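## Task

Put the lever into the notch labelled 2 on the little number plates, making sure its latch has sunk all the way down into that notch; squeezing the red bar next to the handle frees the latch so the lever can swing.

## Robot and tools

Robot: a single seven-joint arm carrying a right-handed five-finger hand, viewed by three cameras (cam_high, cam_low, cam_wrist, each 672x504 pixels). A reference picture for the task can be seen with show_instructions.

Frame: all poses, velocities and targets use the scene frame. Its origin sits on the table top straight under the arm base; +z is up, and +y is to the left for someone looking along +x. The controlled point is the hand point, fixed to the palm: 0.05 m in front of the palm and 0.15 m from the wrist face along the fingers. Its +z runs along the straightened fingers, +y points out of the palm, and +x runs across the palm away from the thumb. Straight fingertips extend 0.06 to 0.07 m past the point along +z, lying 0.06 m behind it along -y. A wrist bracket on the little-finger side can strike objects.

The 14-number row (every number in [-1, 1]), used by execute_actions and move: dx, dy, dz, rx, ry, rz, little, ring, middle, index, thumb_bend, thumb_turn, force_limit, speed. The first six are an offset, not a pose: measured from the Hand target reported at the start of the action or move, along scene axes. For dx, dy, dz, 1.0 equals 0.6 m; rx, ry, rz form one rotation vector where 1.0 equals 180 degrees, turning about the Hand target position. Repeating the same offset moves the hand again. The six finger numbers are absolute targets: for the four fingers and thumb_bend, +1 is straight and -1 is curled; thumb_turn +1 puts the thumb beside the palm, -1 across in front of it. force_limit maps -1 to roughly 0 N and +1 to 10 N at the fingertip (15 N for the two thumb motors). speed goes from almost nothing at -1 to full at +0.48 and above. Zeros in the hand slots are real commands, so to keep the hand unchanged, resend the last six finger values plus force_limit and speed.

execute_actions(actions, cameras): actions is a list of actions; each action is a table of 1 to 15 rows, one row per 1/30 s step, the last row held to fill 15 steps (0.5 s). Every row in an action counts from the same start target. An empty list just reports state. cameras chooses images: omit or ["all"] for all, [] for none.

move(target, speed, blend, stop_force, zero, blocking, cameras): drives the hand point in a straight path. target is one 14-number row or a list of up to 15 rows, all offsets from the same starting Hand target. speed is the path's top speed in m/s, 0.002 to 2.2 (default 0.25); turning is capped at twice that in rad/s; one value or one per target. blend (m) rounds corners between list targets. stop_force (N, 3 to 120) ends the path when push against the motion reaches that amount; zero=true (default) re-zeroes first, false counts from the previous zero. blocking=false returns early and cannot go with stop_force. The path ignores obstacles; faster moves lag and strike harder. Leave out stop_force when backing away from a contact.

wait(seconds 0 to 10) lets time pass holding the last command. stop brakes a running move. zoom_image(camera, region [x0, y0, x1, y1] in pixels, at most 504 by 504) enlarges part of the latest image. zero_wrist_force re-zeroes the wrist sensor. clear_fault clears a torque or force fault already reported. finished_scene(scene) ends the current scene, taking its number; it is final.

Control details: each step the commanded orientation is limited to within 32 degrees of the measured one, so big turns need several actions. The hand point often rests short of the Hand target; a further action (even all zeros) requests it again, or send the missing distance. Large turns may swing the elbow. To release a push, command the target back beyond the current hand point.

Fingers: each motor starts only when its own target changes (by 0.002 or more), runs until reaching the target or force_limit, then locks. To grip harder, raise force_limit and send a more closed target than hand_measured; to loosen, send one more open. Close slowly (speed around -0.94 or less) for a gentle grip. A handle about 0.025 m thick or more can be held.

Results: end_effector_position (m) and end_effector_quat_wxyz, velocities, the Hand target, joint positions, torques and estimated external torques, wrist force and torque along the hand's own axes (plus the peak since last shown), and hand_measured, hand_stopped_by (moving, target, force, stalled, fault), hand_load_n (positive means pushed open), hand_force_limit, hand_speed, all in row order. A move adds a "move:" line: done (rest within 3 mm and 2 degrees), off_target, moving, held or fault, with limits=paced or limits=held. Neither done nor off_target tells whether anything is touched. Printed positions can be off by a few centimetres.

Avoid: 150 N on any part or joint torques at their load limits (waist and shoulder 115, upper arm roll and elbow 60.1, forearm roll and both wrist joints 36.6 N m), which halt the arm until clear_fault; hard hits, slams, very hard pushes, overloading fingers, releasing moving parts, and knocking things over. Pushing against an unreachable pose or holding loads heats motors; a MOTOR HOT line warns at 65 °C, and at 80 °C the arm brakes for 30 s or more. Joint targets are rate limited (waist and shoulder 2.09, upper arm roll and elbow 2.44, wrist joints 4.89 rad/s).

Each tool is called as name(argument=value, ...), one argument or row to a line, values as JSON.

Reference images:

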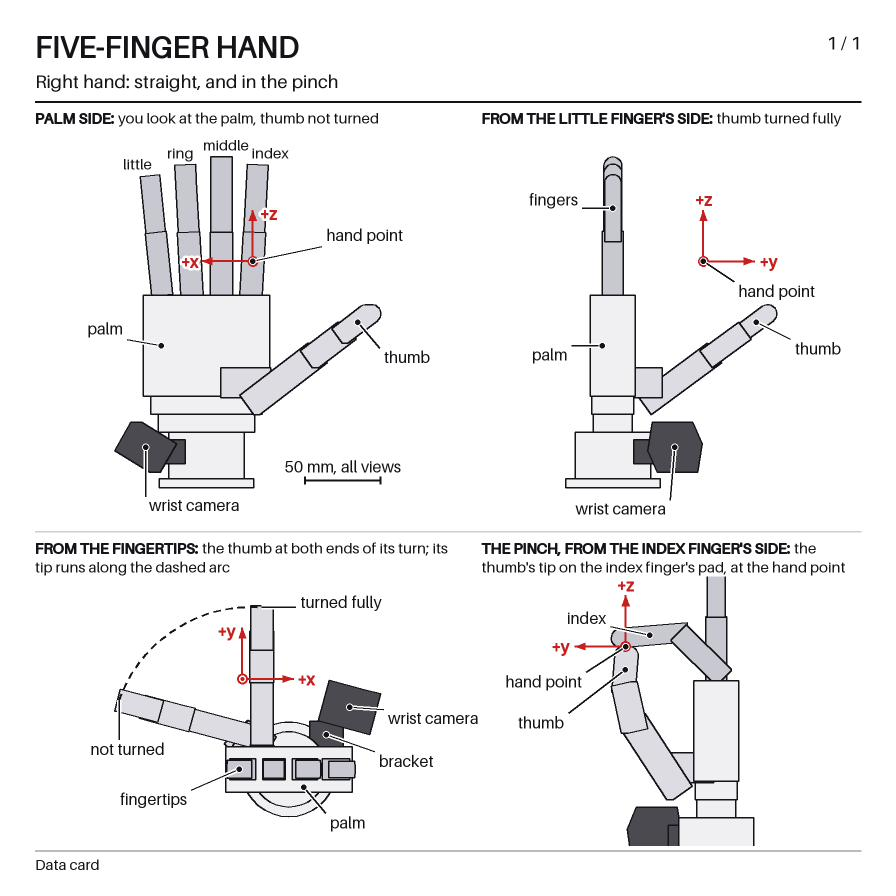

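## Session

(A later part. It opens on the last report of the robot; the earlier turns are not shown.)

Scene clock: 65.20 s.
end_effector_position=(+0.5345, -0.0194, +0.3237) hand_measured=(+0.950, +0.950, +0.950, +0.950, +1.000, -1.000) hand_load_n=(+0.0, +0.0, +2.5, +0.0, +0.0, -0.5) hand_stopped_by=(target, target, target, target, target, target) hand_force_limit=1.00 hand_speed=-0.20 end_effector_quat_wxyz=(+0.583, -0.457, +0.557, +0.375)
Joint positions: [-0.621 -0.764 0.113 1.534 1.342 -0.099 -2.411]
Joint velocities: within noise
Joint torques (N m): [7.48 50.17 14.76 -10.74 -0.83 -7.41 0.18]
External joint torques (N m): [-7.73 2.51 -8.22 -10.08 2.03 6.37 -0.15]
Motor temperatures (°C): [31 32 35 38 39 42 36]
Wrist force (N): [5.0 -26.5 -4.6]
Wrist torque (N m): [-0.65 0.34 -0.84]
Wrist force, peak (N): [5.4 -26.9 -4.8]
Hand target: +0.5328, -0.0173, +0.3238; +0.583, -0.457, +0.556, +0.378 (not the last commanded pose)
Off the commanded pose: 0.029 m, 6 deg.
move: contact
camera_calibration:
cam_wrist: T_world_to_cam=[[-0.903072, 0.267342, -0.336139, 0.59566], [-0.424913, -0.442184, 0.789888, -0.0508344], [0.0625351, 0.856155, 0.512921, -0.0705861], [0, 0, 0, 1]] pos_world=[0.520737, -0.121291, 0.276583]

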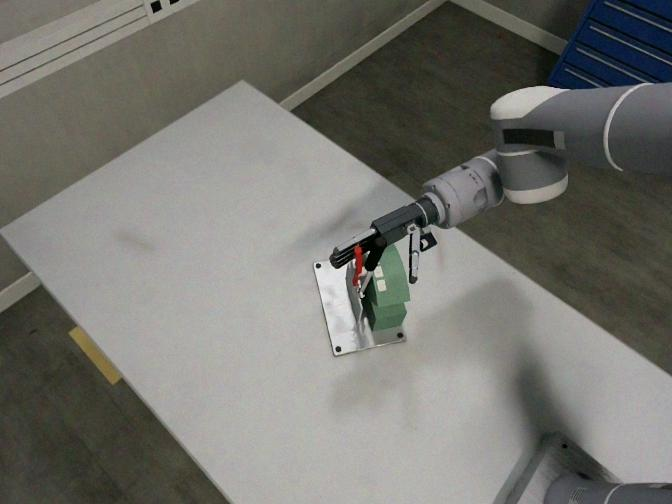

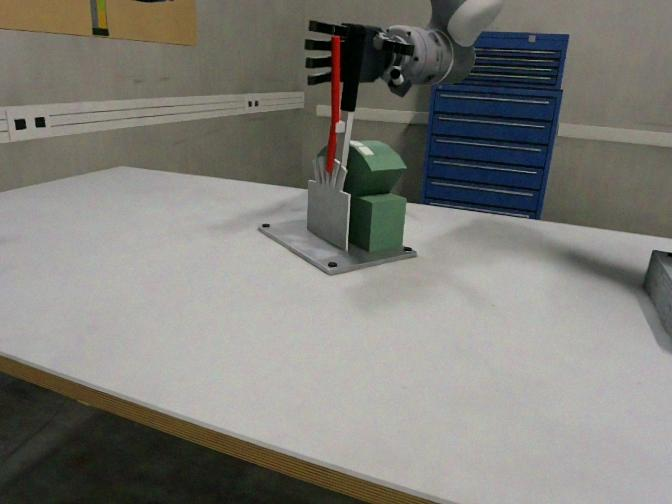

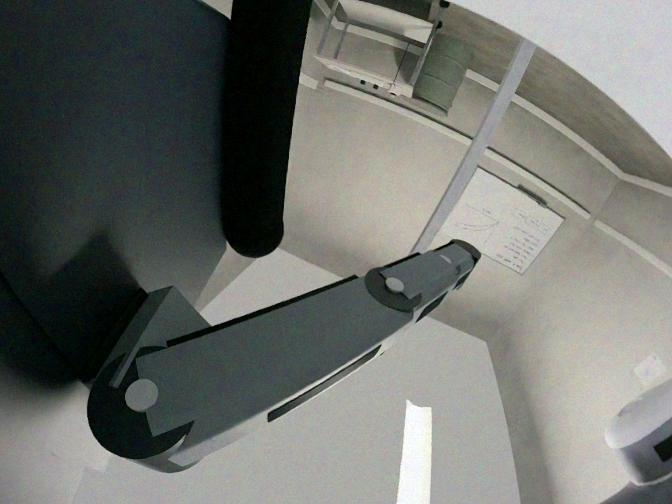

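move(
  target=[
    [0.048,-0.033,0,0,0,0,0.95,0.95,0.95,0.95,1,-1,1,-0.2],
    [-0.03,-0.27,0.03,0,0,0,0.95,0.95,0.95,0.95,1,-1,1,-0.2],
    [-0.06,-0.30,0.13,-0.132,0.043,0,0.95,0.95,0.95,0.95,1,-1,1,-0.2],
  ],
  speed=[0.1,0.25,0.25],
)

zoom_image(
  camera="cam_wrist",
  region=[260, 0, 470, 157],
)

zoom_image(
  camera="cam_high",
  region=[300, 180, 430, 340],
)

zoom_image(
  camera="cam_low",
  region=[260, 10, 400, 210],
)

Scene clock: 68.90 s.
end_effector_position=(+0.4967, -0.1972, +0.4019) hand_measured=(+0.950, +0.950, +0.950, +0.950, +1.000, -1.000) hand_load_n=(+0.0, +0.0, +0.0, +0.0, +0.0, +0.0) hand_stopped_by=(target, target, target, target, target, target) hand_force_limit=1.00 hand_speed=-0.20 end_effector_quat_wxyz=(+0.437, -0.541, +0.659, +0.285)
Joint positions: [-0.676 -0.572 -0.058 1.33 1.015 -0.212 -2.171]
Joint velocities: within noise
Joint torques (N m): [0.44 52.21 2.03 -26.36 0.12 0.87 -0.11]
External joint torques (N m): [-0.61 1.19 -0.48 -0.94 -0.27 0.14 0.14]
Motor temperatures (°C): [31 33 35 38 39 42 36]
Wrist force (N): [-1.1 -5.5 2.3]
Wrist torque (N m): [-0.81 -0.19 -0.11]
Wrist force, peak (N): [5.0 -26.7 -4.6]
Hand target: +0.4968, -0.1973, +0.4018; +0.437, -0.541, +0.659, +0.285
Off the commanded pose: 0.000 m, 0 deg.
move: done
camera_calibration:
cam_wrist: T_world_to_cam=[[-0.948124, 0.131337, -0.289503, 0.612189], [-0.301275, -0.0805567, 0.950129, -0.261758], [0.101466, 0.988059, 0.115946, 0.210187], [0, 0, 0, 1]] pos_world=[0.480243, -0.309167, 0.401564]

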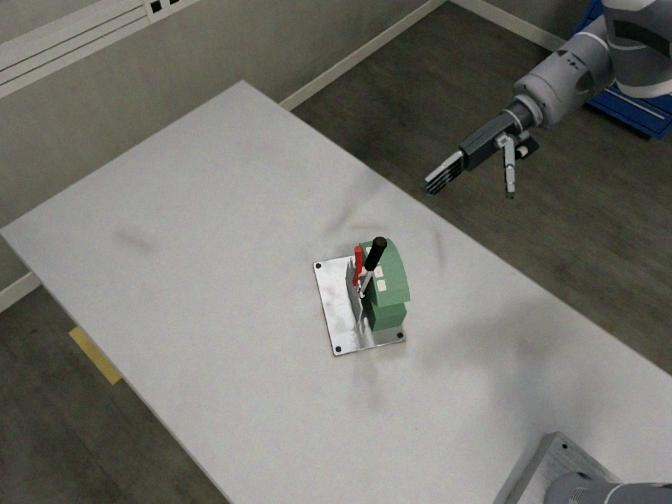

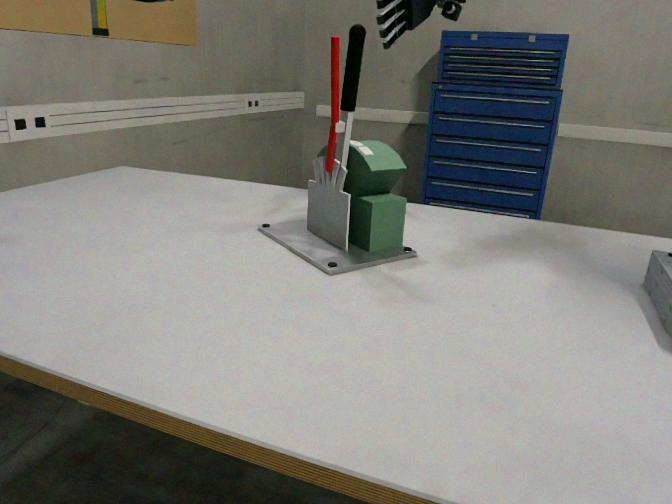

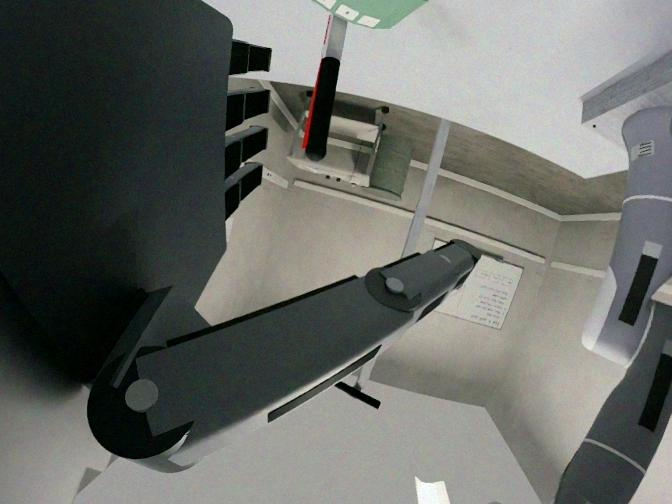

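Scaled by 2.400 from the camera's 672x504 image, which has a finer 960x720 frame.

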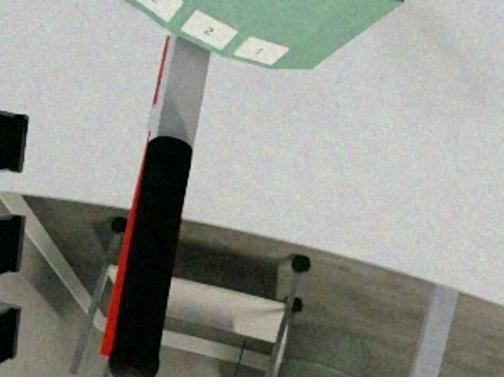

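Scaled by 3.150.

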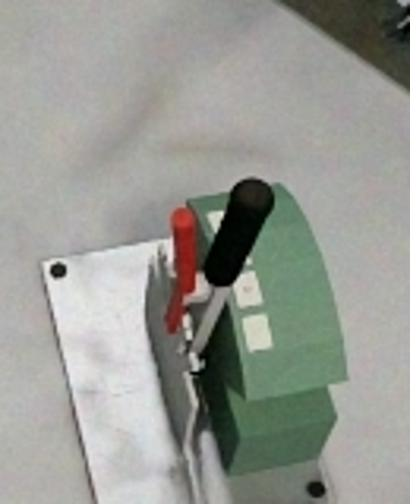

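Scaled by 2.520.

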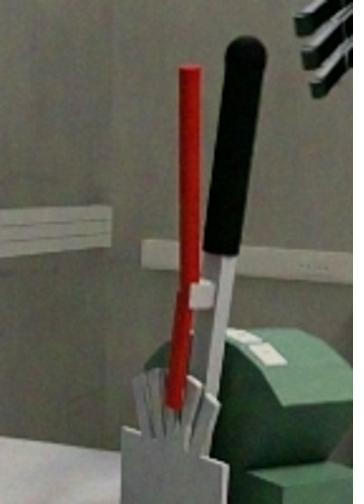

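finished_scene(
  scene=3,
)

The scene is finished: the task was done.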